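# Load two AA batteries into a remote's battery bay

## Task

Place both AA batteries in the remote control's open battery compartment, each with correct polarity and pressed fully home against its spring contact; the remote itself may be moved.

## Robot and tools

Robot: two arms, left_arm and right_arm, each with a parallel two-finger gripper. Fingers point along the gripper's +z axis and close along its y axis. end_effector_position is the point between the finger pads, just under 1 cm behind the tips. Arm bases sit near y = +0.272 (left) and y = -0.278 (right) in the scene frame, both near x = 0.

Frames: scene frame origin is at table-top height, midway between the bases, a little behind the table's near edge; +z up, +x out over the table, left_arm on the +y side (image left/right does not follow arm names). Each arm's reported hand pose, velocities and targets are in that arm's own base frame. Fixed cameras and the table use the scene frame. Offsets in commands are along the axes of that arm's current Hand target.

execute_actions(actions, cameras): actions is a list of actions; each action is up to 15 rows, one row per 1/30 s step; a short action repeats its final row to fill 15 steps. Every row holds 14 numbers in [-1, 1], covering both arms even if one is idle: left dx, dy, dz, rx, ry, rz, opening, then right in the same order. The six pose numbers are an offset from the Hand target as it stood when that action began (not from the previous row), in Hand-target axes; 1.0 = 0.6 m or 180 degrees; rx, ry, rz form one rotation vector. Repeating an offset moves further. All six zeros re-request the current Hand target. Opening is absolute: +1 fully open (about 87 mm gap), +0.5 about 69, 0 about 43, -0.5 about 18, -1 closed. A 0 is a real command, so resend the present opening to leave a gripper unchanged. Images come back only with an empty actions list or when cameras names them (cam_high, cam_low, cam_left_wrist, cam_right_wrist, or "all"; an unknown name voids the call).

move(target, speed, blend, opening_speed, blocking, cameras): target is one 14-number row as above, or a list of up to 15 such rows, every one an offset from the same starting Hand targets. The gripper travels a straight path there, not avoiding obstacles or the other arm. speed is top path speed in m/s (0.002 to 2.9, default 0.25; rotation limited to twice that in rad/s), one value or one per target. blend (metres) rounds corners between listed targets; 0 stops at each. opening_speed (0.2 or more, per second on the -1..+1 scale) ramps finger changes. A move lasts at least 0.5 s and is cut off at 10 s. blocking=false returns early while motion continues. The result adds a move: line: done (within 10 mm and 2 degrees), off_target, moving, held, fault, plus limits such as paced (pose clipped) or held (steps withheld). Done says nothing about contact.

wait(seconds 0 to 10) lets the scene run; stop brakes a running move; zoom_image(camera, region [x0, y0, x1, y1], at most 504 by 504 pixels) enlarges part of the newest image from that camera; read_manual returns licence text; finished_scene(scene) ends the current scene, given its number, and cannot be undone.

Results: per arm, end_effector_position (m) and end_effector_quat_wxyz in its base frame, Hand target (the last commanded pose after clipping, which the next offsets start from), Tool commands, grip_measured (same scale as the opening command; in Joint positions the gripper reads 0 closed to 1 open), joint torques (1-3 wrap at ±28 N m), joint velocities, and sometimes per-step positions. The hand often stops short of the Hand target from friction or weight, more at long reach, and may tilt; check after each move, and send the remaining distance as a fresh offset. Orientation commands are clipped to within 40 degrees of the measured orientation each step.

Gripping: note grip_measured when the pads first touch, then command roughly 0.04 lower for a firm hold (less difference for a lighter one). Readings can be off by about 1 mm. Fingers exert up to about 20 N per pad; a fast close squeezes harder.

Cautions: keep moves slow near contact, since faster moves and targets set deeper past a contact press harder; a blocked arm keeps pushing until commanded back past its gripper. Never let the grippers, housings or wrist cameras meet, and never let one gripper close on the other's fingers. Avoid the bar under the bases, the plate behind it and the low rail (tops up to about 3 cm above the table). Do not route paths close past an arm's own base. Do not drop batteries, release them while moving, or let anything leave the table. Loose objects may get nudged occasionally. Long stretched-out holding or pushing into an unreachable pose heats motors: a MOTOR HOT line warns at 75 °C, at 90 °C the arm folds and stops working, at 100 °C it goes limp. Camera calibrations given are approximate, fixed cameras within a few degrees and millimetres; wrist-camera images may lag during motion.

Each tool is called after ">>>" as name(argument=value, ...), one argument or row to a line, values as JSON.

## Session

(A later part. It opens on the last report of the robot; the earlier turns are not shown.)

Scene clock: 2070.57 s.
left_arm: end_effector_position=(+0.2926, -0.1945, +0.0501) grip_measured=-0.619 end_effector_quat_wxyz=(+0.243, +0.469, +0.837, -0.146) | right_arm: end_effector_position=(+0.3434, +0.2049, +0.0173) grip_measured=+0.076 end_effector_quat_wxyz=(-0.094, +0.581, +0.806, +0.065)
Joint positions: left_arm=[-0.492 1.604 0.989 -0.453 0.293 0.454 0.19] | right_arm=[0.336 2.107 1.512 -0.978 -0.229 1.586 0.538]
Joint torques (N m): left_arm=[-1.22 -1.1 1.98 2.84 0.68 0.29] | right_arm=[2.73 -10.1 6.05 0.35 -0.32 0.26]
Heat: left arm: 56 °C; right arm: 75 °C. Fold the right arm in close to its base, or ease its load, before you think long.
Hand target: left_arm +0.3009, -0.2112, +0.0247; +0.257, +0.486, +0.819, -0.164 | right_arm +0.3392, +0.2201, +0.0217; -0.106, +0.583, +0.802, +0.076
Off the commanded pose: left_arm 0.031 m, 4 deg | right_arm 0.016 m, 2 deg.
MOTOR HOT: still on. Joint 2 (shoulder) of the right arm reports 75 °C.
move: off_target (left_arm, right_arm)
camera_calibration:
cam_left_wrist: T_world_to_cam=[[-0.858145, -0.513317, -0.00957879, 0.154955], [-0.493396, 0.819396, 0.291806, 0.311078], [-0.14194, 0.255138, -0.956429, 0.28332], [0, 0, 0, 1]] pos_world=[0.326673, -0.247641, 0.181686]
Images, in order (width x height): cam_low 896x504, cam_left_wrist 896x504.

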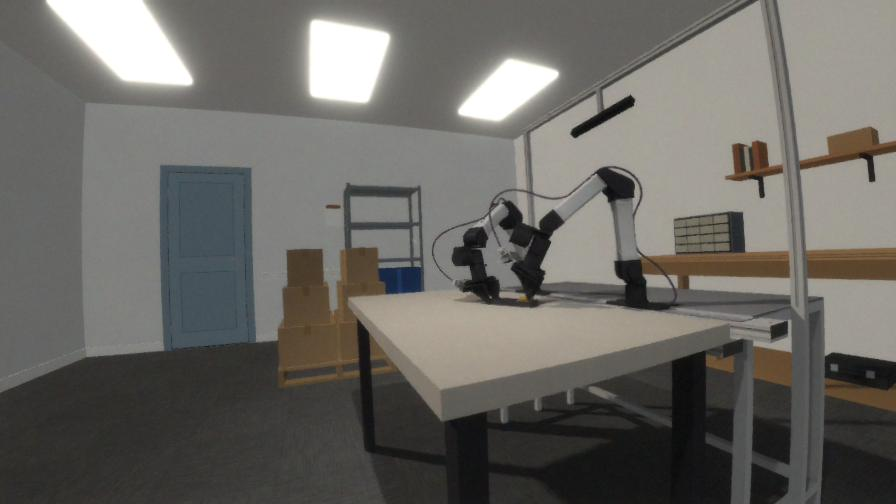

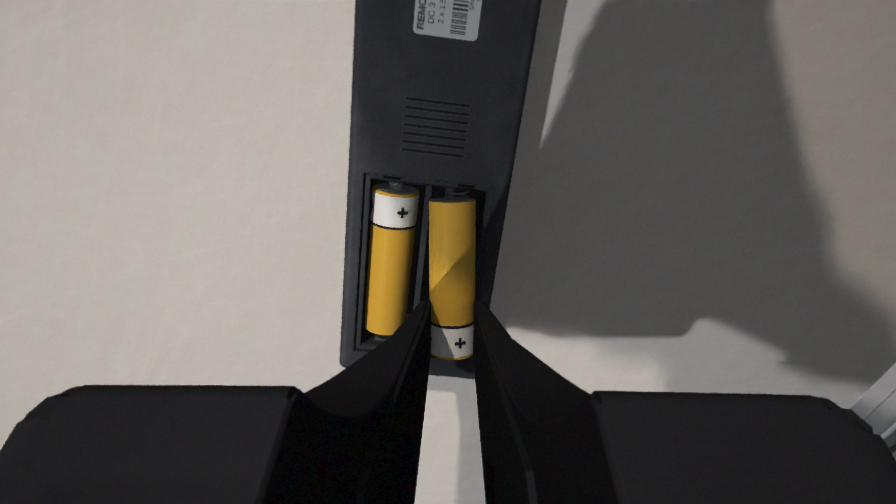

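>>> move(
  target=[0.0123, 0.0033, -0.0523, 0, 0.078, 0, -0.8, 0, 0, 0, 0, 0, 0, 0.0],
  speed=0.06,
  cameras=["cam_left_wrist"],
)

Scene clock: 2080.87 s.
left_arm: end_effector_position=(+0.2895, -0.1845, +0.0497) grip_measured=-0.619 end_effector_quat_wxyz=(+0.159, +0.492, +0.850, -0.106) | right_arm: end_effector_position=(+0.3423, +0.2081, +0.0174) grip_measured=+0.076 end_effector_quat_wxyz=(-0.095, +0.583, +0.804, +0.065)
Joint positions: left_arm=[-0.517 1.714 1.165 -0.698 0.211 0.498 0.19] | right_arm=[0.344 2.107 1.512 -0.977 -0.23 1.598 0.538]
Joint torques (N m): left_arm=[-1.13 -6.31 6.17 1.11 0.14 0.2] | right_arm=[2.03 -10.11 6.01 0.34 -0.29 0.15]
Heat: left arm: 53 °C; right arm: 75 °C. Fold the right arm in close to its base, or ease its load, before you think long.
Hand target: left_arm +0.2916, -0.1887, +0.0459; +0.155, +0.502, +0.845, -0.104 | right_arm +0.3392, +0.2201, +0.0217; -0.106, +0.583, +0.802, +0.076
Off the commanded pose: left_arm 0.006 m, 1 deg | right_arm 0.013 m, 2 deg.
MOTOR HOT: still on. Joint 2 (shoulder) of the right arm reports 75 °C.
move: off_target (right_arm)
camera_calibration:
cam_left_wrist: T_world_to_cam=[[-0.874171, -0.485615, -0.00184286, 0.166692], [-0.430001, 0.772282, 0.467631, 0.265619], [-0.225666, 0.409582, -0.883922, 0.329016], [0, 0, 0, 1]] pos_world=[0.334181, -0.258944, 0.16692]
Images, in order (width x height): cam_left_wrist 896x504.

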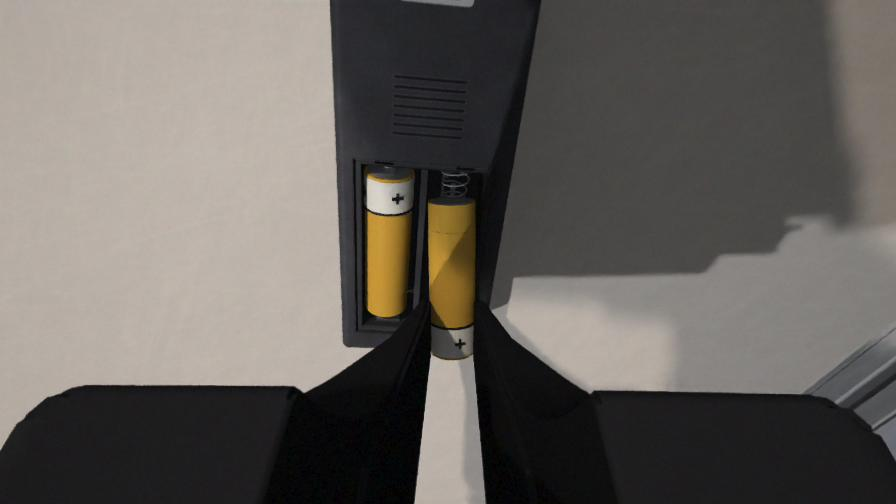

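>>> move(
  target=[
    [0, 0, 0, 0, 0, 0, -0.48, 0, 0, 0, 0, 0, 0, 0.0],
    [0.005, 0.001, -0.021, 0, 0, 0, -0.48, 0, 0, 0, 0, 0, 0, 0.0],
  ],
  speed=0.06,
  opening_speed=0.6,
  cameras=["cam_left_wrist"],
)

Scene clock: 2089.53 s.
left_arm: end_effector_position=(+0.2852, -0.1827, +0.0492) grip_measured=-0.480 end_effector_quat_wxyz=(+0.150, +0.499, +0.847, -0.105) | right_arm: end_effector_position=(+0.3401, +0.2137, +0.0179) grip_measured=+0.076 end_effector_quat_wxyz=(-0.098, +0.580, +0.806, +0.066)
Joint positions: left_arm=[-0.52 1.714 1.166 -0.719 0.211 0.511 0.26] | right_arm=[0.357 2.107 1.512 -0.974 -0.236 1.605 0.538]
Joint torques (N m): left_arm=[0.47 -9.62 6.54 0.82 0.22 0.2] | right_arm=[0.81 -10.06 6.06 0.33 -0.24 0.09]
Heat: left arm: 52 °C; right arm: 76 °C. Fold the right arm in close to its base, or ease its load, before you think long.
Hand target: left_arm +0.2887, -0.1818, +0.0565; +0.155, +0.502, +0.844, -0.104 | right_arm +0.3392, +0.2201, +0.0217; -0.106, +0.583, +0.802, +0.076
Off the commanded pose: left_arm 0.008 m, 1 deg | right_arm 0.008 m, 2 deg.
MOTOR HOT: still on. Joint 2 (shoulder) of the right arm reports 76 °C.
move: done
camera_calibration:
cam_left_wrist: T_world_to_cam=[[-0.881667, -0.471861, 0.00311815, 0.168272], [-0.411943, 0.7729, 0.482626, 0.256793], [-0.230142, 0.424231, -0.875821, 0.330411], [0, 0, 0, 1]] pos_world=[0.330186, -0.259245, 0.164922]
Images, in order (width x height): cam_left_wrist 896x504.

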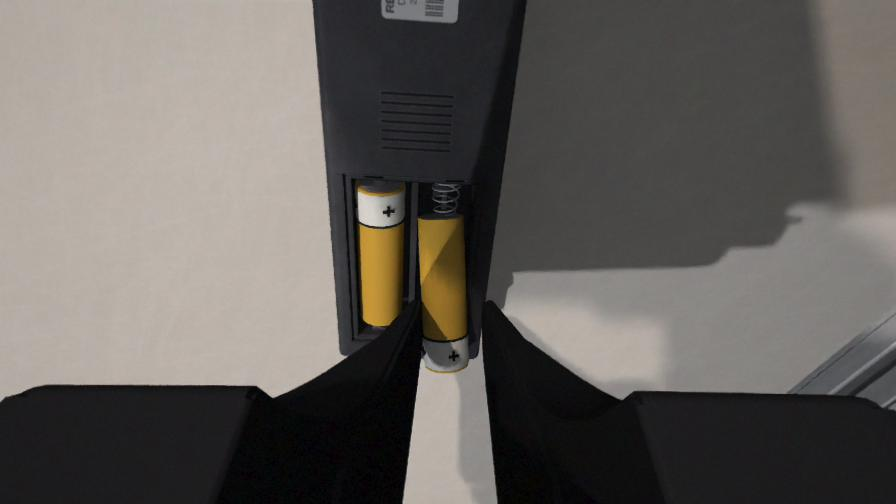

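>>> move(
  target=[0.0097, 0.005, -0.0255, 0, 0, 0, -0.48, 0, 0, 0, 0, 0, 0, 0.0],
  speed=0.06,
  cameras=["cam_left_wrist"],
)

Scene clock: 2096.13 s.
left_arm: end_effector_position=(+0.2793, -0.1679, +0.0506) grip_measured=-0.480 end_effector_quat_wxyz=(+0.129, +0.498, +0.852, -0.102) | right_arm: end_effector_position=(+0.3400, +0.2142, +0.0181) grip_measured=+0.076 end_effector_quat_wxyz=(-0.099, +0.581, +0.805, +0.067)
Joint positions: left_arm=[-0.492 1.706 1.171 -0.78 0.211 0.538 0.26] | right_arm=[0.357 2.107 1.512 -0.974 -0.239 1.608 0.538]
Joint torques (N m): left_arm=[0.44 -12.45 6.6 0.89 0.29 0.19] | right_arm=[0.76 -10.13 6.06 0.32 -0.21 0.07]
Heat: left arm: 53 °C; right arm: 76 °C. Fold the right arm in close to its base, or ease its load, before you think long.
Hand target: left_arm +0.2864, -0.1706, +0.0685; +0.155, +0.502, +0.844, -0.104 | right_arm +0.3392, +0.2201, +0.0217; -0.106, +0.583, +0.802, +0.076
Off the commanded pose: left_arm 0.019 m, 3 deg | right_arm 0.007 m, 1 deg.
MOTOR HOT: still on. Joint 2 (shoulder) of the right arm reports 76 °C.
move: off_target (left_arm)
camera_calibration:
cam_left_wrist: T_world_to_cam=[[-0.880208, -0.474114, 0.0211861, 0.168285], [-0.396163, 0.758605, 0.517276, 0.233686], [-0.261319, 0.446917, -0.855557, 0.335537], [0, 0, 0, 1]] pos_world=[0.328386, -0.247446, 0.162626]
Images, in order (width x height): cam_left_wrist 896x504.

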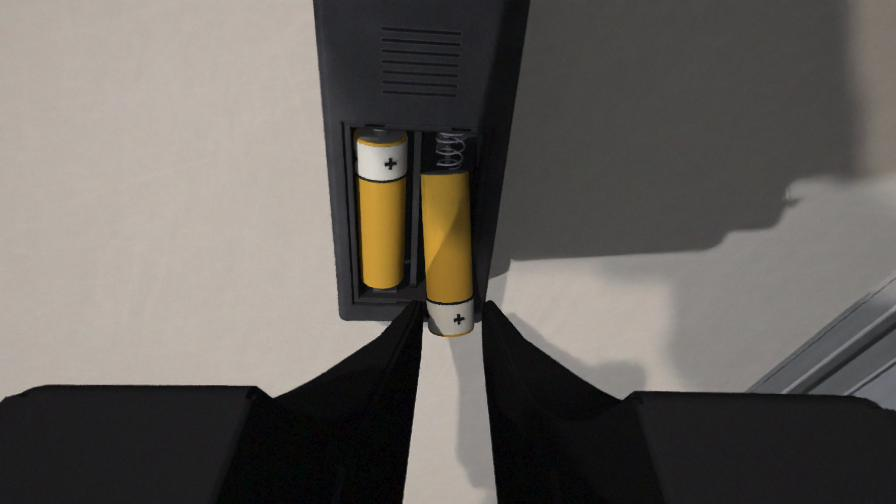

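>>> move(
  target=[-0.0125, 0, 0.005, 0, 0, 0, -0.48, 0, 0, 0, 0, 0, 0, 0.0],
  speed=0.06,
  cameras=["cam_left_wrist"],
)

Scene clock: 2109.20 s.
left_arm: end_effector_position=(+0.2868, -0.1719, +0.0583) grip_measured=-0.480 end_effector_quat_wxyz=(+0.142, +0.498, +0.849, -0.101) | right_arm: end_effector_position=(+0.3400, +0.2142, +0.0181) grip_measured=+0.076 end_effector_quat_wxyz=(-0.099, +0.581, +0.805, +0.067)
Joint positions: left_arm=[-0.492 1.706 1.199 -0.782 0.211 0.538 0.26] | right_arm=[0.357 2.107 1.512 -0.974 -0.239 1.608 0.538]
Joint torques (N m): left_arm=[-0.83 -10.1 6.67 0.93 0.26 0.06] | right_arm=[0.73 -10.11 6.01 0.33 -0.21 0.07]
Heat: left arm: 53 °C; right arm: 76 °C. Fold the right arm in close to its base, or ease its load, before you think long.
Hand target: left_arm +0.2902, -0.1777, +0.0685; +0.155, +0.502, +0.845, -0.104 | right_arm +0.3392, +0.2201, +0.0217; -0.106, +0.583, +0.802, +0.076
Off the commanded pose: left_arm 0.012 m, 2 deg | right_arm 0.007 m, 1 deg.
MOTOR HOT: still on. Joint 2 (shoulder) of the right arm reports 76 °C.
move: off_target (left_arm)
camera_calibration:
cam_left_wrist: T_world_to_cam=[[-0.880515, -0.473973, 0.00657979, 0.173855], [-0.408011, 0.764894, 0.498462, 0.241462], [-0.24129, 0.436218, -0.866887, 0.338946], [0, 0, 0, 1]] pos_world=[0.333385, -0.250145, 0.172324]
Images, in order (width x height): cam_left_wrist 896x504.

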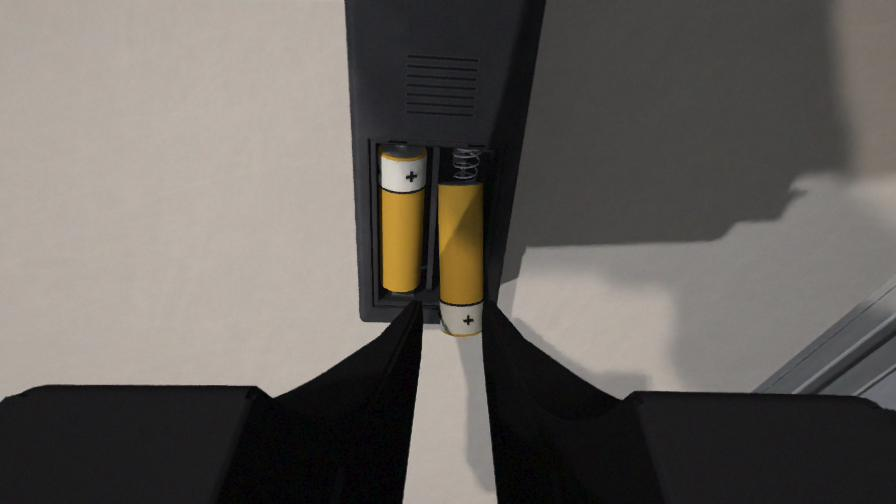

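>>> move(
  target=[0.0155, -0.0063, 0.034, 0, 0, 0, -0.48, 0, 0, 0, 0, 0, 0, 0.0],
  speed=0.06,
  cameras=["cam_left_wrist"],
)

Scene clock: 2113.93 s.
left_arm: end_effector_position=(+0.2848, -0.1744, +0.0486) grip_measured=-0.480 end_effector_quat_wxyz=(+0.146, +0.501, +0.847, -0.102) | right_arm: end_effector_position=(+0.3403, +0.2144, +0.0181) grip_measured=+0.076 end_effector_quat_wxyz=(-0.098, +0.581, +0.805, +0.067)
Joint positions: left_arm=[-0.501 1.706 1.157 -0.73 0.211 0.536 0.26] | right_arm=[0.357 2.107 1.512 -0.973 -0.239 1.608 0.538]
Joint torques (N m): left_arm=[-0.85 -8.92 3.85 1.35 0.23 -0.02] | right_arm=[0.79 -10.14 6.11 0.32 -0.22 0.07]
Heat: left arm: 53 °C; right arm: 76 °C. Fold the right arm in close to its base, or ease its load, before you think long.
Hand target: left_arm +0.2859, -0.1787, +0.0462; +0.155, +0.502, +0.844, -0.104 | right_arm +0.3392, +0.2201, +0.0217; -0.106, +0.583, +0.802, +0.076
Off the commanded pose: left_arm 0.005 m, 1 deg | right_arm 0.007 m, 1 deg.
MOTOR HOT: still on. Joint 2 (shoulder) of the right arm reports 76 °C.
move: done
camera_calibration:
cam_left_wrist: T_world_to_cam=[[-0.884014, -0.467458, 0.00153083, 0.173325], [-0.406549, 0.770437, 0.491066, 0.24819], [-0.230732, 0.433487, -0.871121, 0.32793], [0, 0, 0, 1]] pos_world=[0.329787, -0.252346, 0.163524]
Images, in order (width x height): cam_left_wrist 896x504.

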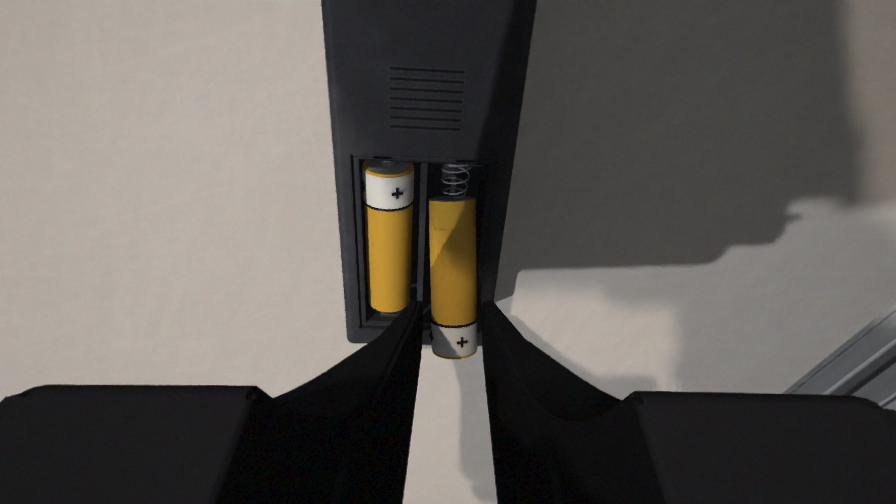

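>>> move(
  target=[-0.0123, -0.001, -0.0275, 0, 0, 0, -0.48, 0, 0, 0, 0, 0, 0, 0.0],
  speed=0.06,
  cameras=["cam_left_wrist"],
)

Scene clock: 2119.07 s.
left_arm: end_effector_position=(+0.2825, -0.1741, +0.0521) grip_measured=-0.480 end_effector_quat_wxyz=(+0.140, +0.502, +0.847, -0.102) | right_arm: end_effector_position=(+0.3403, +0.2144, +0.0181) grip_measured=+0.076 end_effector_quat_wxyz=(-0.098, +0.581, +0.805, +0.067)
Joint positions: left_arm=[-0.504 1.706 1.174 -0.76 0.211 0.536 0.26] | right_arm=[0.357 2.107 1.512 -0.973 -0.239 1.608 0.538]
Joint torques (N m): left_arm=[-0.66 -10.78 6.64 0.91 0.23 -0.03] | right_arm=[0.73 -10.13 6 0.32 -0.2 0.07]
Heat: left arm: 53 °C; right arm: 76 °C. Fold the right arm in close to its base, or ease its load, before you think long.
Hand target: left_arm +0.2861, -0.1795, +0.0642; +0.155, +0.502, +0.844, -0.104 | right_arm +0.3392, +0.2201, +0.0217; -0.106, +0.583, +0.802, +0.076
Off the commanded pose: left_arm 0.014 m, 2 deg | right_arm 0.007 m, 1 deg.
MOTOR HOT: still on. Joint 2 (shoulder) of the right arm reports 76 °C.
move: off_target (left_arm)
camera_calibration:
cam_left_wrist: T_world_to_cam=[[-0.885202, -0.465121, 0.00892367, 0.171735], [-0.398668, 0.768337, 0.500723, 0.242263], [-0.239753, 0.439683, -0.865562, 0.333614], [0, 0, 0, 1]] pos_world=[0.328588, -0.252946, 0.165924]
Images, in order (width x height): cam_left_wrist 896x504.

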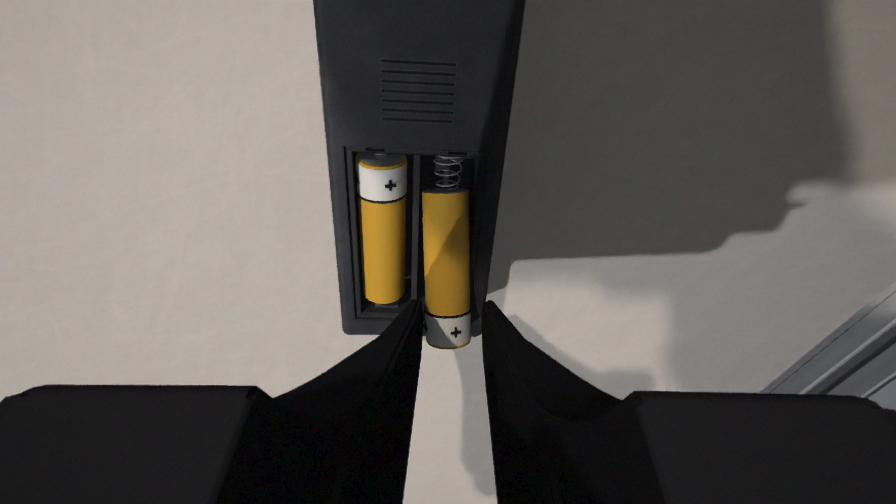

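>>> move(
  target=[0, 0, 0, 0, 0, 0, -0.76, 0, 0, 0, 0, 0, 0, 0.0],
  opening_speed=0.5,
  cameras=["cam_left_wrist"],
)

Scene clock: 2123.43 s.
left_arm: end_effector_position=(+0.2825, -0.1740, +0.0521) grip_measured=-0.620 end_effector_quat_wxyz=(+0.139, +0.502, +0.847, -0.102) | right_arm: end_effector_position=(+0.3401, +0.2143, +0.0181) grip_measured=+0.076 end_effector_quat_wxyz=(-0.098, +0.581, +0.805, +0.067)
Joint positions: left_arm=[-0.504 1.706 1.174 -0.76 0.211 0.536 0.19] | right_arm=[0.357 2.107 1.512 -0.974 -0.239 1.608 0.538]
Joint torques (N m): left_arm=[-0.77 -10.74 6.63 0.9 0.24 -0.02] | right_arm=[0.8 -10.11 6.02 0.32 -0.2 0.06]
Heat: left arm: 54 °C; right arm: 76 °C. Fold the right arm in close to its base, or ease its load, before you think long.
Hand target: left_arm +0.2861, -0.1794, +0.0642; +0.155, +0.502, +0.844, -0.104 | right_arm +0.3392, +0.2201, +0.0217; -0.106, +0.583, +0.802, +0.076
Off the commanded pose: left_arm 0.014 m, 2 deg | right_arm 0.007 m, 1 deg.
MOTOR HOT: still on. Joint 2 (shoulder) of the right arm reports 76 °C.
move: off_target (left_arm)
camera_calibration:
cam_left_wrist: T_world_to_cam=[[-0.885094, -0.465335, 0.00851342, 0.171761], [-0.398846, 0.7678, 0.501403, 0.242046], [-0.239857, 0.440393, -0.865172, 0.333633], [0, 0, 0, 1]] pos_world=[0.328588, -0.252846, 0.165825]
Images, in order (width x height): cam_left_wrist 896x504.

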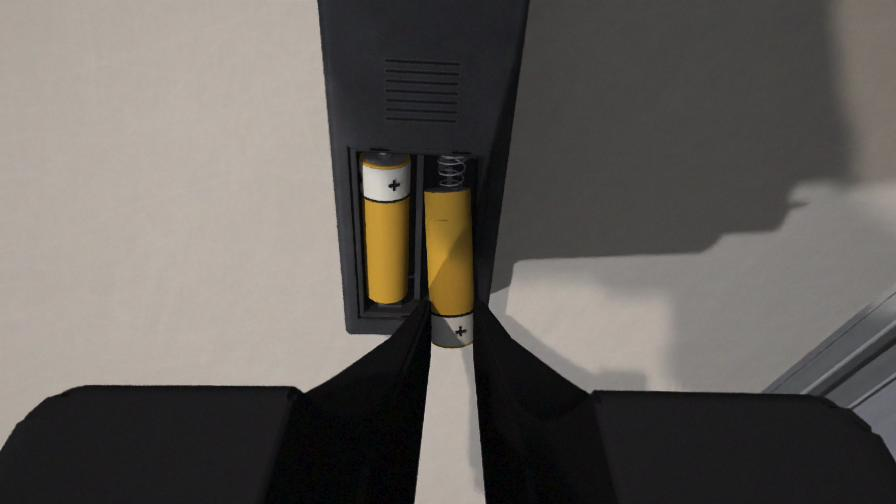

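>>> move(
  target=[-0.0837, -0.0035, 0.0763, 0, -0.045, 0, -0.9, 0, 0, 0, 0, 0, 0, 0.0],
  speed=0.06,
  cameras=["cam_left_wrist", "cam_right_wrist"],
)

>>> zoom_image(
  camera="cam_left_wrist",
  region=[340, 160, 520, 380],
)

Scene clock: 2132.60 s.
left_arm: end_effector_position=(+0.2869, -0.1891, +0.0489) grip_measured=-0.625 end_effector_quat_wxyz=(+0.150, +0.489, +0.854, -0.096) | right_arm: end_effector_position=(+0.3401, +0.2105, +0.0173) grip_measured=+0.076 end_effector_quat_wxyz=(-0.095, +0.576, +0.809, +0.064)
Joint positions: left_arm=[-0.543 1.731 1.185 -0.716 0.184 0.469 0.187] | right_arm=[0.352 2.107 1.512 -0.978 -0.229 1.589 0.538]
Joint torques (N m): left_arm=[-3.07 -4.12 5.97 2.93 0.97 -0.21] | right_arm=[1.24 -10.09 6.15 0.35 -0.3 0.24]
Heat: left arm: 55 °C; right arm: 76 °C. Fold the right arm in close to its base, or ease its load, before you think long.
Hand target: left_arm +0.3139, -0.2365, +0.0401; +0.214, +0.494, +0.831, -0.139 | right_arm +0.3391, +0.2201, +0.0217; -0.106, +0.583, +0.802, +0.076
Off the commanded pose: left_arm 0.055 m, 9 deg | right_arm 0.011 m, 2 deg.
MOTOR HOT: still on. Joint 2 (shoulder) of the right arm reports 76 °C.
move: off_target (left_arm, right_arm)
camera_calibration:
cam_left_wrist: T_world_to_cam=[[-0.869704, -0.493534, -0.00628133, 0.159755], [-0.432666, 0.756193, 0.490889, 0.265095], [-0.237521, 0.429646, -0.8712, 0.33615], [0, 0, 0, 1]] pos_world=[0.333479, -0.266044, 0.163725]
cam_right_wrist: T_world_to_cam=[[-0.945326, -0.325778, 0.0150472, 0.388013], [-0.133902, 0.429794, 0.892943, -0.0382588], [-0.297369, 0.842108, -0.449918, 0.074237], [0, 0, 0, 1]] pos_world=[0.383752, 0.0803342, 0.061725]
Images, in order (width x height): cam_left_wrist 896x504, cam_right_wrist 896x504.

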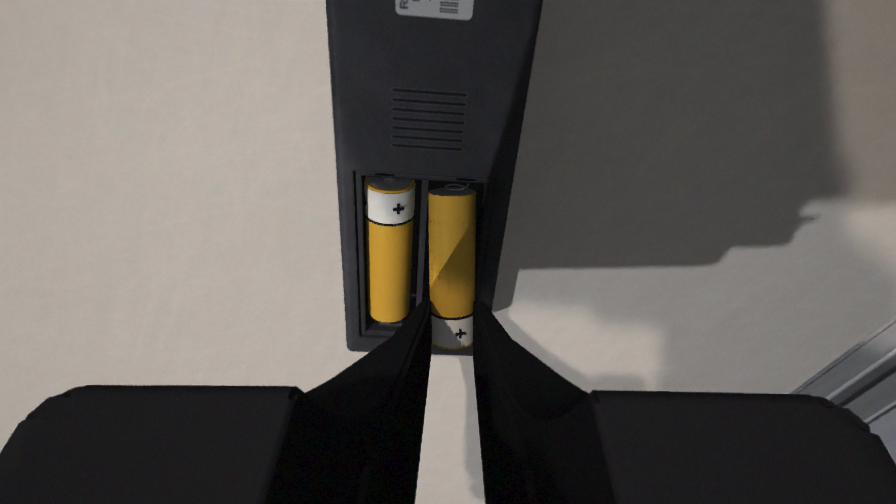

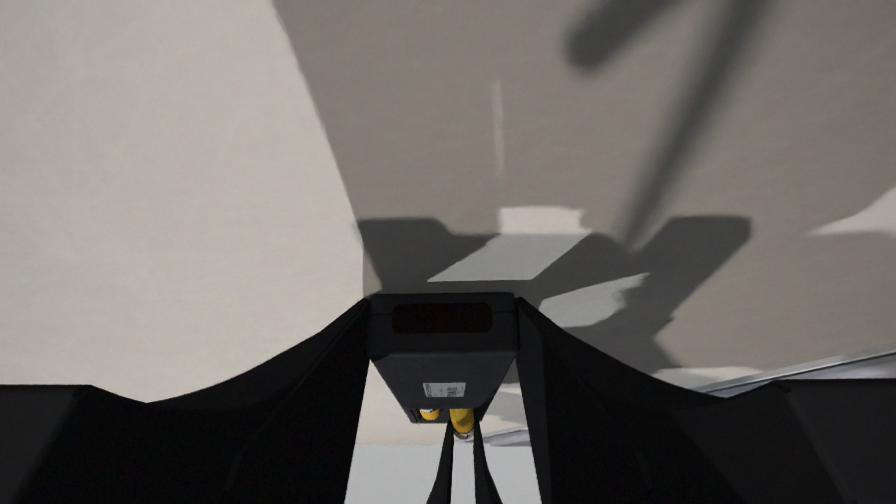

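Scaled by 2.291.

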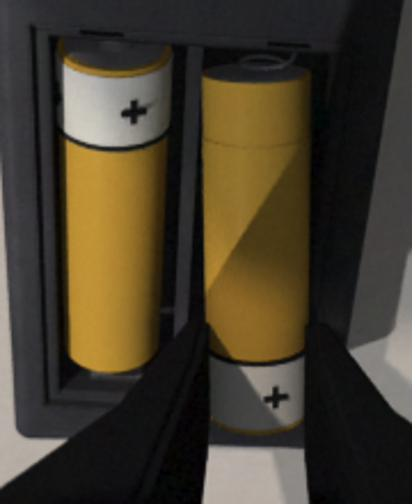

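>>> move(
  target=[-0.034, 0, 0.025, 0, 0.01, 0, -0.95, 0, 0, 0, 0, 0, 0, -0.02],
  speed=0.06,
  cameras=["cam_left_wrist", "cam_low"],
)

>>> zoom_image(
  camera="cam_left_wrist",
  region=[340, 160, 520, 380],
)

>>> zoom_image(
  camera="cam_low",
  region=[500, 285, 545, 310],
)

Scene clock: 2137.97 s.
left_arm: end_effector_position=(+0.2900, -0.1956, +0.0478) grip_measured=-0.625 end_effector_quat_wxyz=(+0.112, +0.490, +0.862, -0.073) | right_arm: end_effector_position=(+0.3410, +0.2074, +0.0170) grip_measured=+0.076 end_effector_quat_wxyz=(-0.093, +0.577, +0.809, +0.062)
Joint positions: left_arm=[-0.578 1.823 1.305 -0.819 0.132 0.441 0.187] | right_arm=[0.345 2.107 1.512 -0.98 -0.225 1.584 0.538]
Joint torques (N m): left_arm=[-3.38 -5.07 6.72 3.19 1.16 -0.16] | right_arm=[1.88 -10.06 6.13 0.34 -0.36 0.28]
Heat: left arm: 55 °C; right arm: 76 °C. Fold the right arm in close to its base, or ease its load, before you think long.
Hand target: left_arm +0.3258, -0.2587, +0.0370; +0.201, +0.496, +0.835, -0.131 | right_arm +0.3392, +0.2201, +0.0217; -0.106, +0.583, +0.802, +0.076
Off the commanded pose: left_arm 0.073 m, 13 deg | right_arm 0.014 m, 2 deg.
MOTOR HOT: still on. Joint 2 (shoulder) of the right arm reports 76 °C.
move: off_target (left_arm, right_arm)
camera_calibration:
cam_left_wrist: T_world_to_cam=[[-0.866928, -0.498396, -0.00606034, 0.157383], [-0.413292, 0.711993, 0.567675, 0.253866], [-0.278612, 0.494638, -0.82323, 0.36114], [0, 0, 0, 1]] pos_world=[0.341979, -0.280946, 0.154142]
Images, in order (width x height): cam_low 896x504, cam_left_wrist 896x504.

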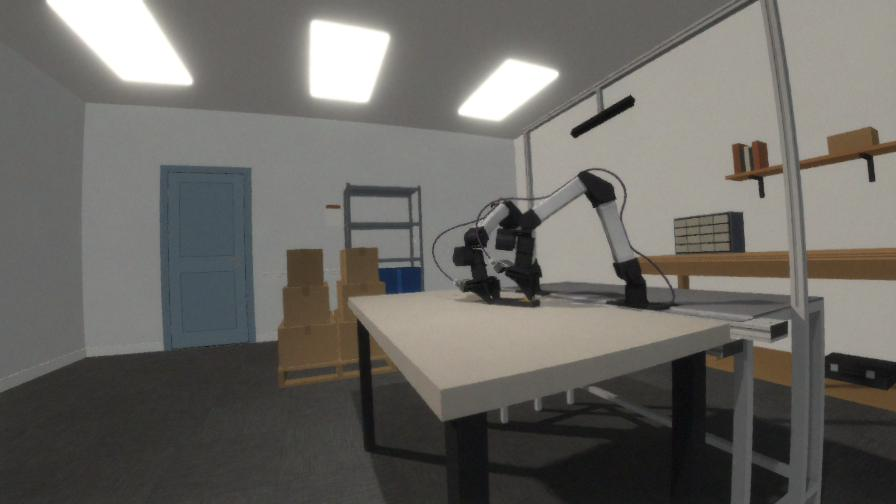

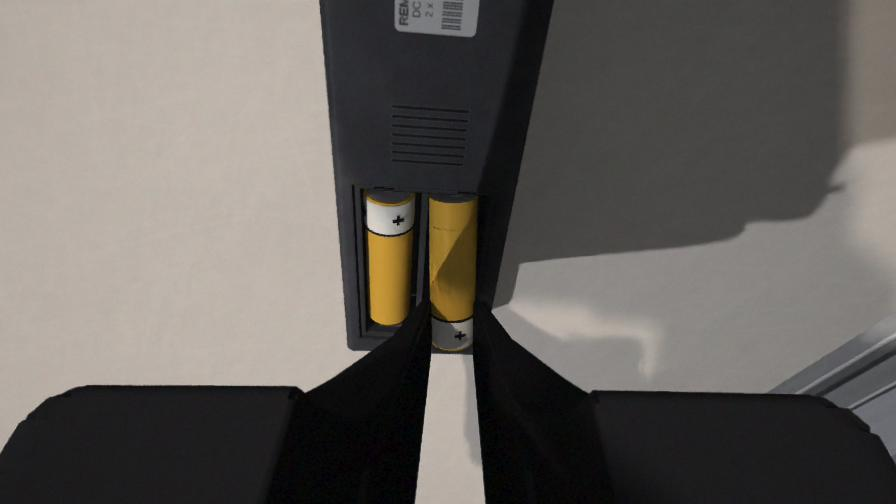

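Scaled by 2.291.

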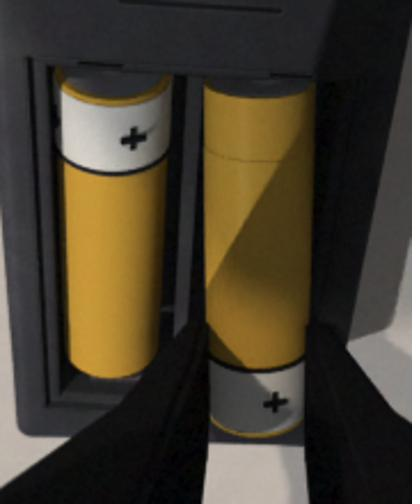

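Scaled by 11.200.

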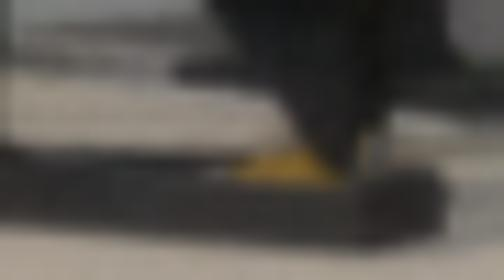

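>>> move(
  target=[0.0922, -0.0025, -0.056, 0, 0.067, 0, -0.9, 0, 0, 0, 0, 0, 0, -0.02],
  speed=0.06,
  cameras=["cam_left_wrist", "cam_low", "cam_right_wrist"],
)

>>> zoom_image(
  camera="cam_left_wrist",
  region=[340, 160, 520, 380],
)

>>> zoom_image(
  camera="cam_low",
  region=[500, 285, 545, 310],
)

>>> zoom_image(
  camera="cam_right_wrist",
  region=[390, 370, 530, 460],
)

Scene clock: 2158.67 s.
left_arm: end_effector_position=(+0.2867, -0.1895, +0.0476) grip_measured=-0.625 end_effector_quat_wxyz=(+0.100, +0.498, +0.859, -0.064) | right_arm: end_effector_position=(+0.3410, +0.2074, +0.0170) grip_measured=+0.076 end_effector_quat_wxyz=(-0.093, +0.577, +0.809, +0.062)
Joint positions: left_arm=[-0.578 1.823 1.306 -0.846 0.118 0.461 0.187] | right_arm=[0.345 2.107 1.512 -0.98 -0.225 1.584 0.538]
Joint torques (N m): left_arm=[-0.79 -7.15 5.55 1.35 0.44 0.2] | right_arm=[1.85 -10.07 6.09 0.35 -0.36 0.29]
Heat: left arm: 55 °C; right arm: 76 °C. Fold the right arm in close to its base, or ease its load, before you think long.
Hand target: left_arm +0.2939, -0.2026, +0.0411; +0.112, +0.507, +0.851, -0.078 | right_arm +0.3392, +0.2201, +0.0217; -0.106, +0.583, +0.802, +0.076
Off the commanded pose: left_arm 0.016 m, 2 deg | right_arm 0.014 m, 2 deg.
MOTOR HOT: still on. Joint 2 (shoulder) of the right arm reports 76 °C.
move: off_target (left_arm, right_arm)
camera_calibration:
cam_left_wrist: T_world_to_cam=[[-0.875287, -0.483459, -0.0118033, 0.163025], [-0.395943, 0.702401, 0.591491, 0.240469], [-0.277671, 0.522398, -0.806225, 0.361139], [0, 0, 0, 1]] pos_world=[0.338184, -0.278748, 0.150848]
cam_right_wrist: T_world_to_cam=[[-0.945862, -0.324168, 0.0161387, 0.387648], [-0.133476, 0.433821, 0.891057, -0.0374629], [-0.295853, 0.840663, -0.453604, 0.0767045], [0, 0, 0, 1]] pos_world=[0.384354, 0.0774325, 0.0619189]
Images, in order (width x height): cam_low 896x504, cam_left_wrist 896x504, cam_right_wrist 896x504.

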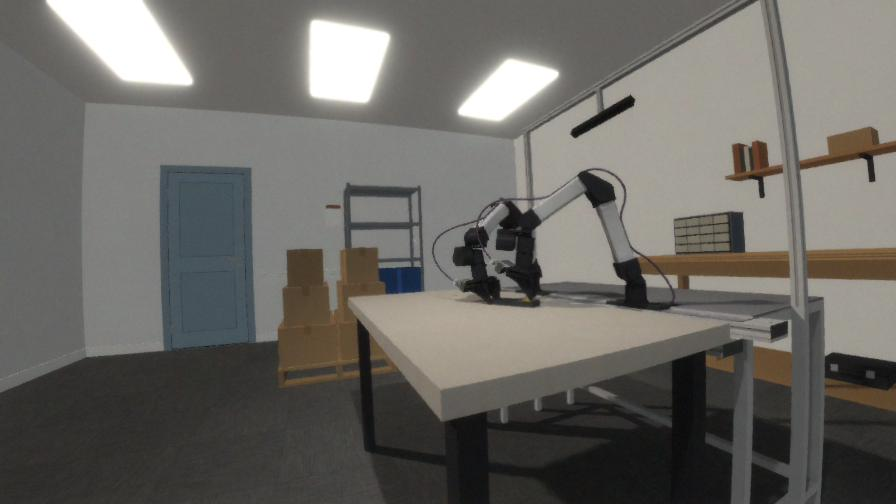

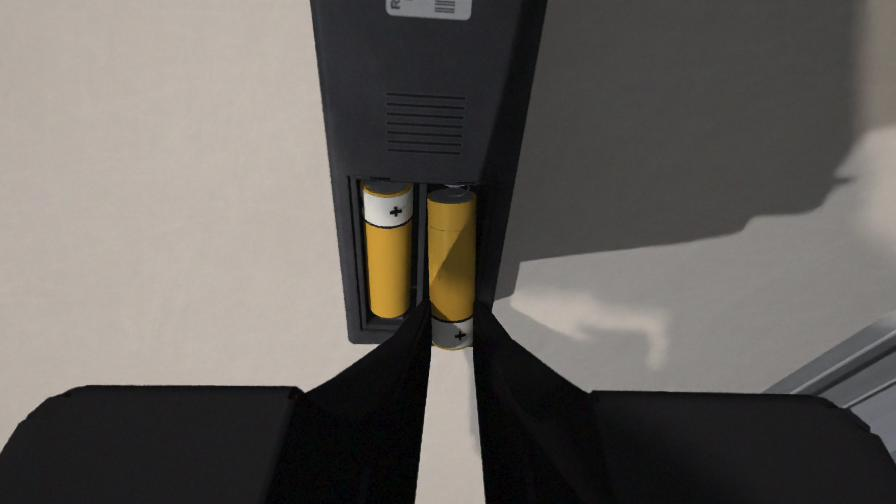

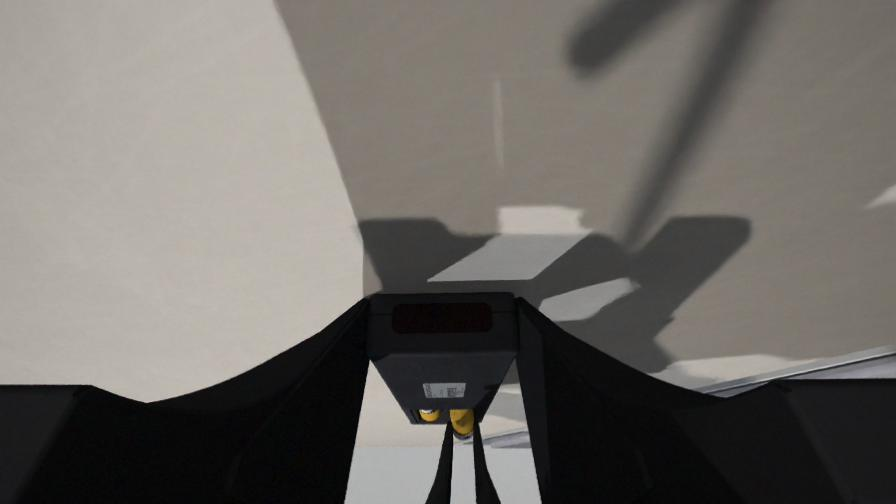

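Scaled by 2.291.

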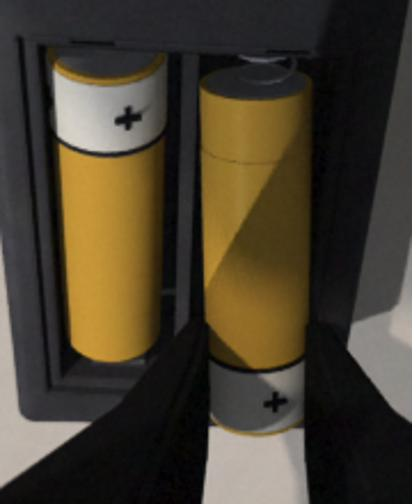

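Scaled by 11.200.

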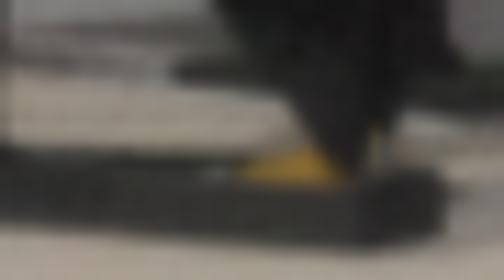

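Scaled by 3.600.

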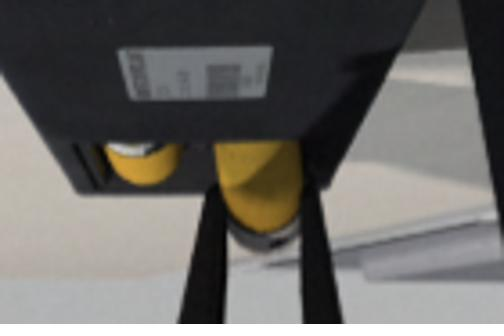

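>>> move(
  target=[
    [-0.0922, 0.0025, 0.056, 0, -0.05, 0, -0.95, 0, 0, 0, 0, 0, 0, -0.02],
    [-0.0815, 0.0025, 0.104, 0, -0.06, 0, -0.95, 0, 0, 0, 0, 0, 0, -0.02],
  ],
  speed=0.06,
  cameras=["cam_left_wrist", "cam_right_wrist"],
)

>>> zoom_image(
  camera="cam_left_wrist",
  region=[340, 160, 520, 380],
)

>>> zoom_image(
  camera="cam_right_wrist",
  region=[390, 370, 530, 460],
)

Scene clock: 2165.67 s.
left_arm: end_effector_position=(+0.2862, -0.1887, +0.0467) grip_measured=-0.625 end_effector_quat_wxyz=(+0.086, +0.494, +0.864, -0.056) | right_arm: end_effector_position=(+0.3410, +0.2074, +0.0170) grip_measured=+0.076 end_effector_quat_wxyz=(-0.094, +0.577, +0.809, +0.062)
Joint positions: left_arm=[-0.583 1.847 1.335 -0.879 0.101 0.446 0.187] | right_arm=[0.345 2.107 1.512 -0.98 -0.225 1.584 0.538]
Joint torques (N m): left_arm=[-0.29 -10.03 4.88 1.05 0.28 0.06] | right_arm=[1.81 -10.11 6.12 0.36 -0.36 0.27]
Heat: left arm: 55 °C; right arm: 76 °C. Fold the right arm in close to its base, or ease its load, before you think long.
Hand target: left_arm +0.2894, -0.1944, +0.0465; +0.097, +0.495, +0.861, -0.064 (not the last commanded pose) | right_arm +0.3392, +0.2201, +0.0217; -0.106, +0.583, +0.802, +0.076
Off the commanded pose: left_arm 0.096 m, 15 deg | right_arm 0.014 m, 2 deg.
MOTOR HOT: still on. Joint 2 (shoulder) of the right arm reports 76 °C.
move: held (left_arm; a check stopped the path), off_target (right_arm); path passed 0 of 2 targets; limits=held
pose unreachable (left arm): on one or more control steps of this call, first in action 0 (counted from 0), this arm could not follow its commanded pose, so it was not sent that pose on those steps. It may still have moved: this result reports where it is.
cause: moving toward the commanded pose would bring a part of the arm too close to another arm (this arm's wrist camera and the right arm's wrist (the part past joint 5), at the place that arm is still heading or pushing toward).
camera_calibration:
cam_left_wrist: T_world_to_cam=[[-0.869383, -0.494029, -0.010437, 0.159324], [-0.394361, 0.680953, 0.617076, 0.234447], [-0.297746, 0.540591, -0.786834, 0.368137], [0, 0, 0, 1]] pos_world=[0.340582, -0.279949, 0.146654]
cam_right_wrist: T_world_to_cam=[[-0.945882, -0.324106, 0.0162064, 0.387647], [-0.1333, 0.433589, 0.891197, -0.0375222], [-0.295869, 0.840807, -0.453328, 0.0766822], [0, 0, 0, 1]] pos_world=[0.384354, 0.0774328, 0.0619195]
Images, in order (width x height): cam_left_wrist 896x504, cam_right_wrist 896x504.

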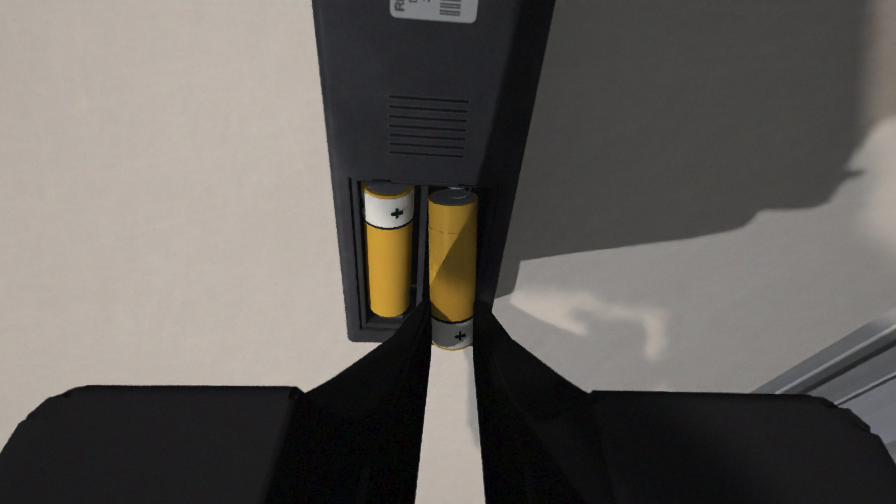

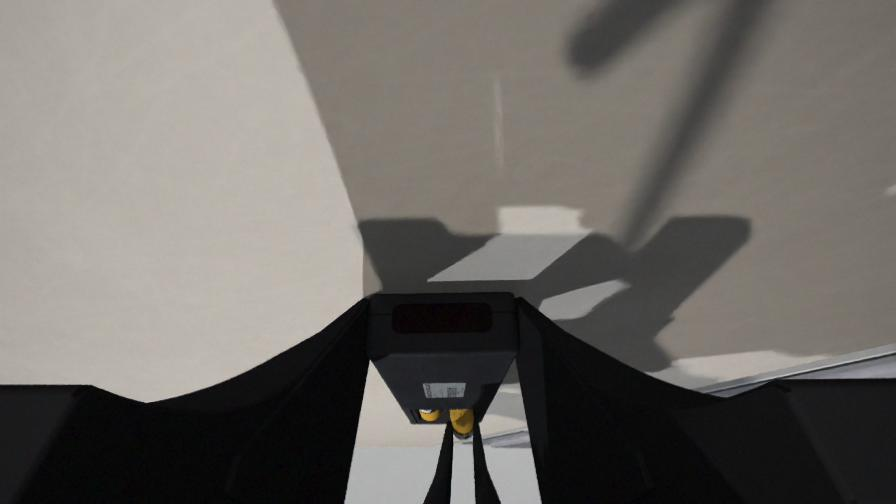

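Scaled by 2.291.

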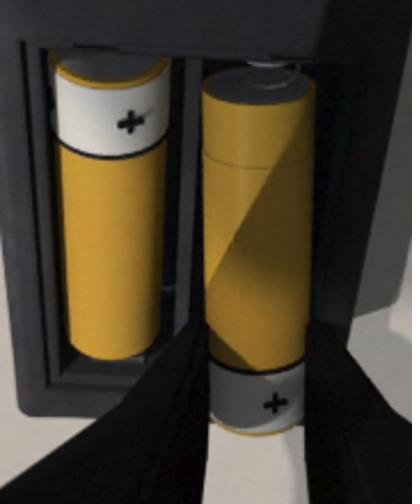

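Scaled by 3.600.

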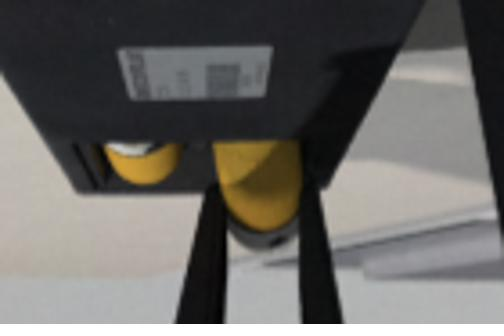

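>>> move(
  target=[-0.006, 0, -0.004, 0, -0.085, 0, -0.95, 0, 0, 0, 0, 0, 0, -0.02],
  speed=0.1,
)

Scene clock: 2169.70 s.
left_arm: end_effector_position=(+0.2861, -0.1867, +0.0500) grip_measured=-0.626 end_effector_quat_wxyz=(+0.188, +0.477, +0.852, -0.110) | right_arm: end_effector_position=(+0.3409, +0.2077, +0.0172) grip_measured=+0.076 end_effector_quat_wxyz=(-0.094, +0.577, +0.809, +0.063)
Joint positions: left_arm=[-0.522 1.657 1.089 -0.615 0.213 0.457 0.187] | right_arm=[0.345 2.107 1.512 -0.98 -0.227 1.584 0.538]
Joint torques (N m): left_arm=[-0.17 -8.72 3.63 1.88 0.6 0.13] | right_arm=[1.81 -10.09 6.11 0.37 -0.33 0.28]
Heat: left arm: 55 °C; right arm: 76 °C. Fold the right arm in close to its base, or ease its load, before you think long.
Hand target: left_arm +0.2908, -0.1970, +0.0497; +0.210, +0.482, +0.841, -0.129 | right_arm +0.3392, +0.2201, +0.0217; -0.106, +0.583, +0.802, +0.076
Off the commanded pose: left_arm 0.011 m, 4 deg | right_arm 0.013 m, 2 deg.
MOTOR HOT: still on. Joint 2 (shoulder) of the right arm reports 76 °C.
move: off_target (left_arm, right_arm)

>>> move(
  target=[
    [-0.098, -0.0015, 0.081, 0, 0.01, 0, -0.95, 0, 0, 0, 0, 0, 0, -0.02],
    [-0.078, -0.0015, 0.118, 0, -0.01, 0, -0.95, 0, 0, 0, 0, 0, 0, -0.02],
  ],
  speed=0.08,
  cameras=["cam_left_wrist", "cam_right_wrist"],
)

>>> zoom_image(
  camera="cam_left_wrist",
  region=[340, 160, 520, 380],
)

>>> zoom_image(
  camera="cam_right_wrist",
  region=[390, 370, 530, 460],
)

Scene clock: 2179.90 s.
left_arm: end_effector_position=(+0.2899, -0.1965, +0.0463) grip_measured=-0.625 end_effector_quat_wxyz=(+0.123, +0.479, +0.867, -0.062) | right_arm: end_effector_position=(+0.3412, +0.2070, +0.0169) grip_measured=+0.076 end_effector_quat_wxyz=(-0.093, +0.577, +0.809, +0.062)
Joint positions: left_arm=[-0.591 1.806 1.276 -0.782 0.101 0.405 0.188] | right_arm=[0.344 2.107 1.512 -0.98 -0.225 1.584 0.538]
Joint torques (N m): left_arm=[-2.5 -2.41 2.35 4.13 1.41 -0.15] | right_arm=[1.89 -10.1 6.11 0.36 -0.36 0.28]
Heat: left arm: 54 °C; right arm: 76 °C. Fold the right arm in close to its base, or ease its load, before you think long.
Hand target: left_arm +0.3273, -0.2626, +0.0100; +0.224, +0.480, +0.837, -0.137 | right_arm +0.3392, +0.2201, +0.0217; -0.106, +0.583, +0.802, +0.076
Off the commanded pose: left_arm 0.084 m, 15 deg | right_arm 0.014 m, 2 deg.
MOTOR HOT: still on. Joint 2 (shoulder) of the right arm reports 76 °C.
move: off_target (left_arm, right_arm)
camera_calibration:
cam_left_wrist: T_world_to_cam=[[-0.851899, -0.522599, -0.0340359, 0.149081], [-0.44938, 0.696076, 0.559942, 0.263012], [-0.268934, 0.492309, -0.827832, 0.35725], [0, 0, 0, 1]] pos_world=[0.341271, -0.281044, 0.153546]
cam_right_wrist: T_world_to_cam=[[-0.946102, -0.323466, 0.0161218, 0.387652], [-0.133306, 0.434305, 0.890847, -0.0374544], [-0.295161, 0.840684, -0.454017, 0.076873], [0, 0, 0, 1]] pos_world=[0.384455, 0.077033, 0.0620181]
Images, in order (width x height): cam_left_wrist 896x504, cam_right_wrist 896x504.

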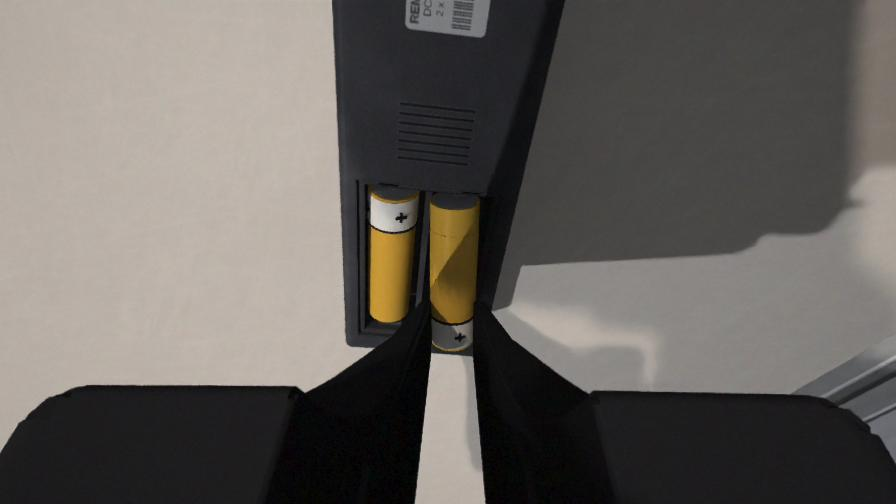

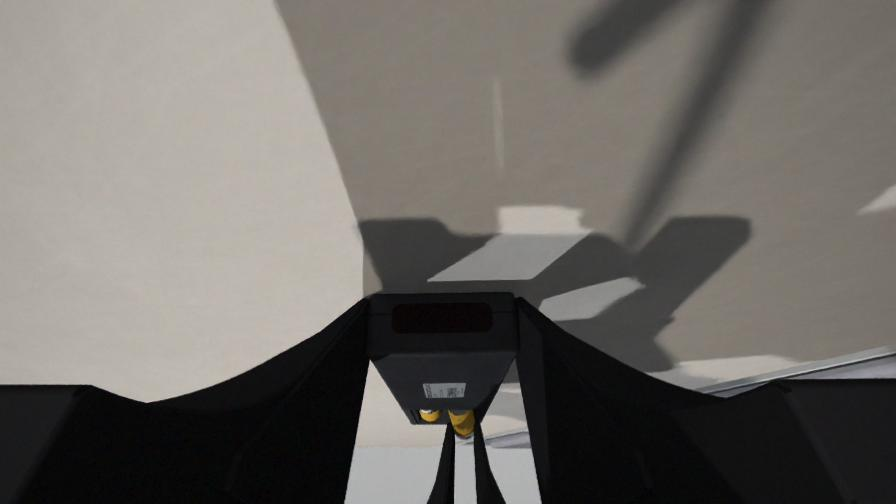

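Scaled by 2.291.

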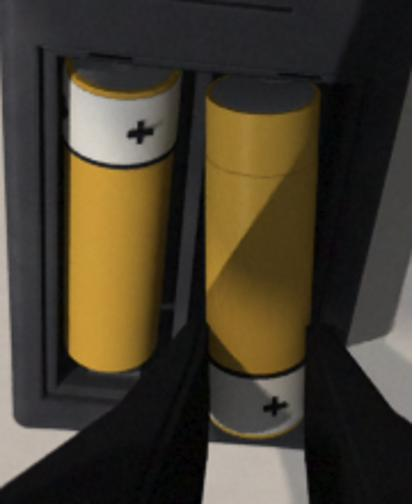

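Scaled by 3.600.

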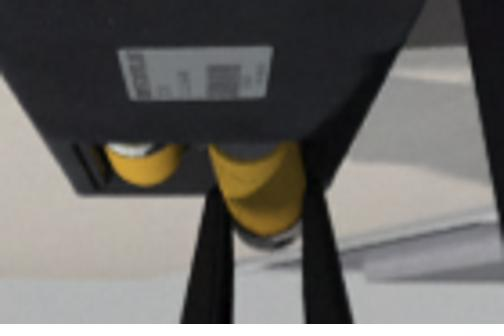

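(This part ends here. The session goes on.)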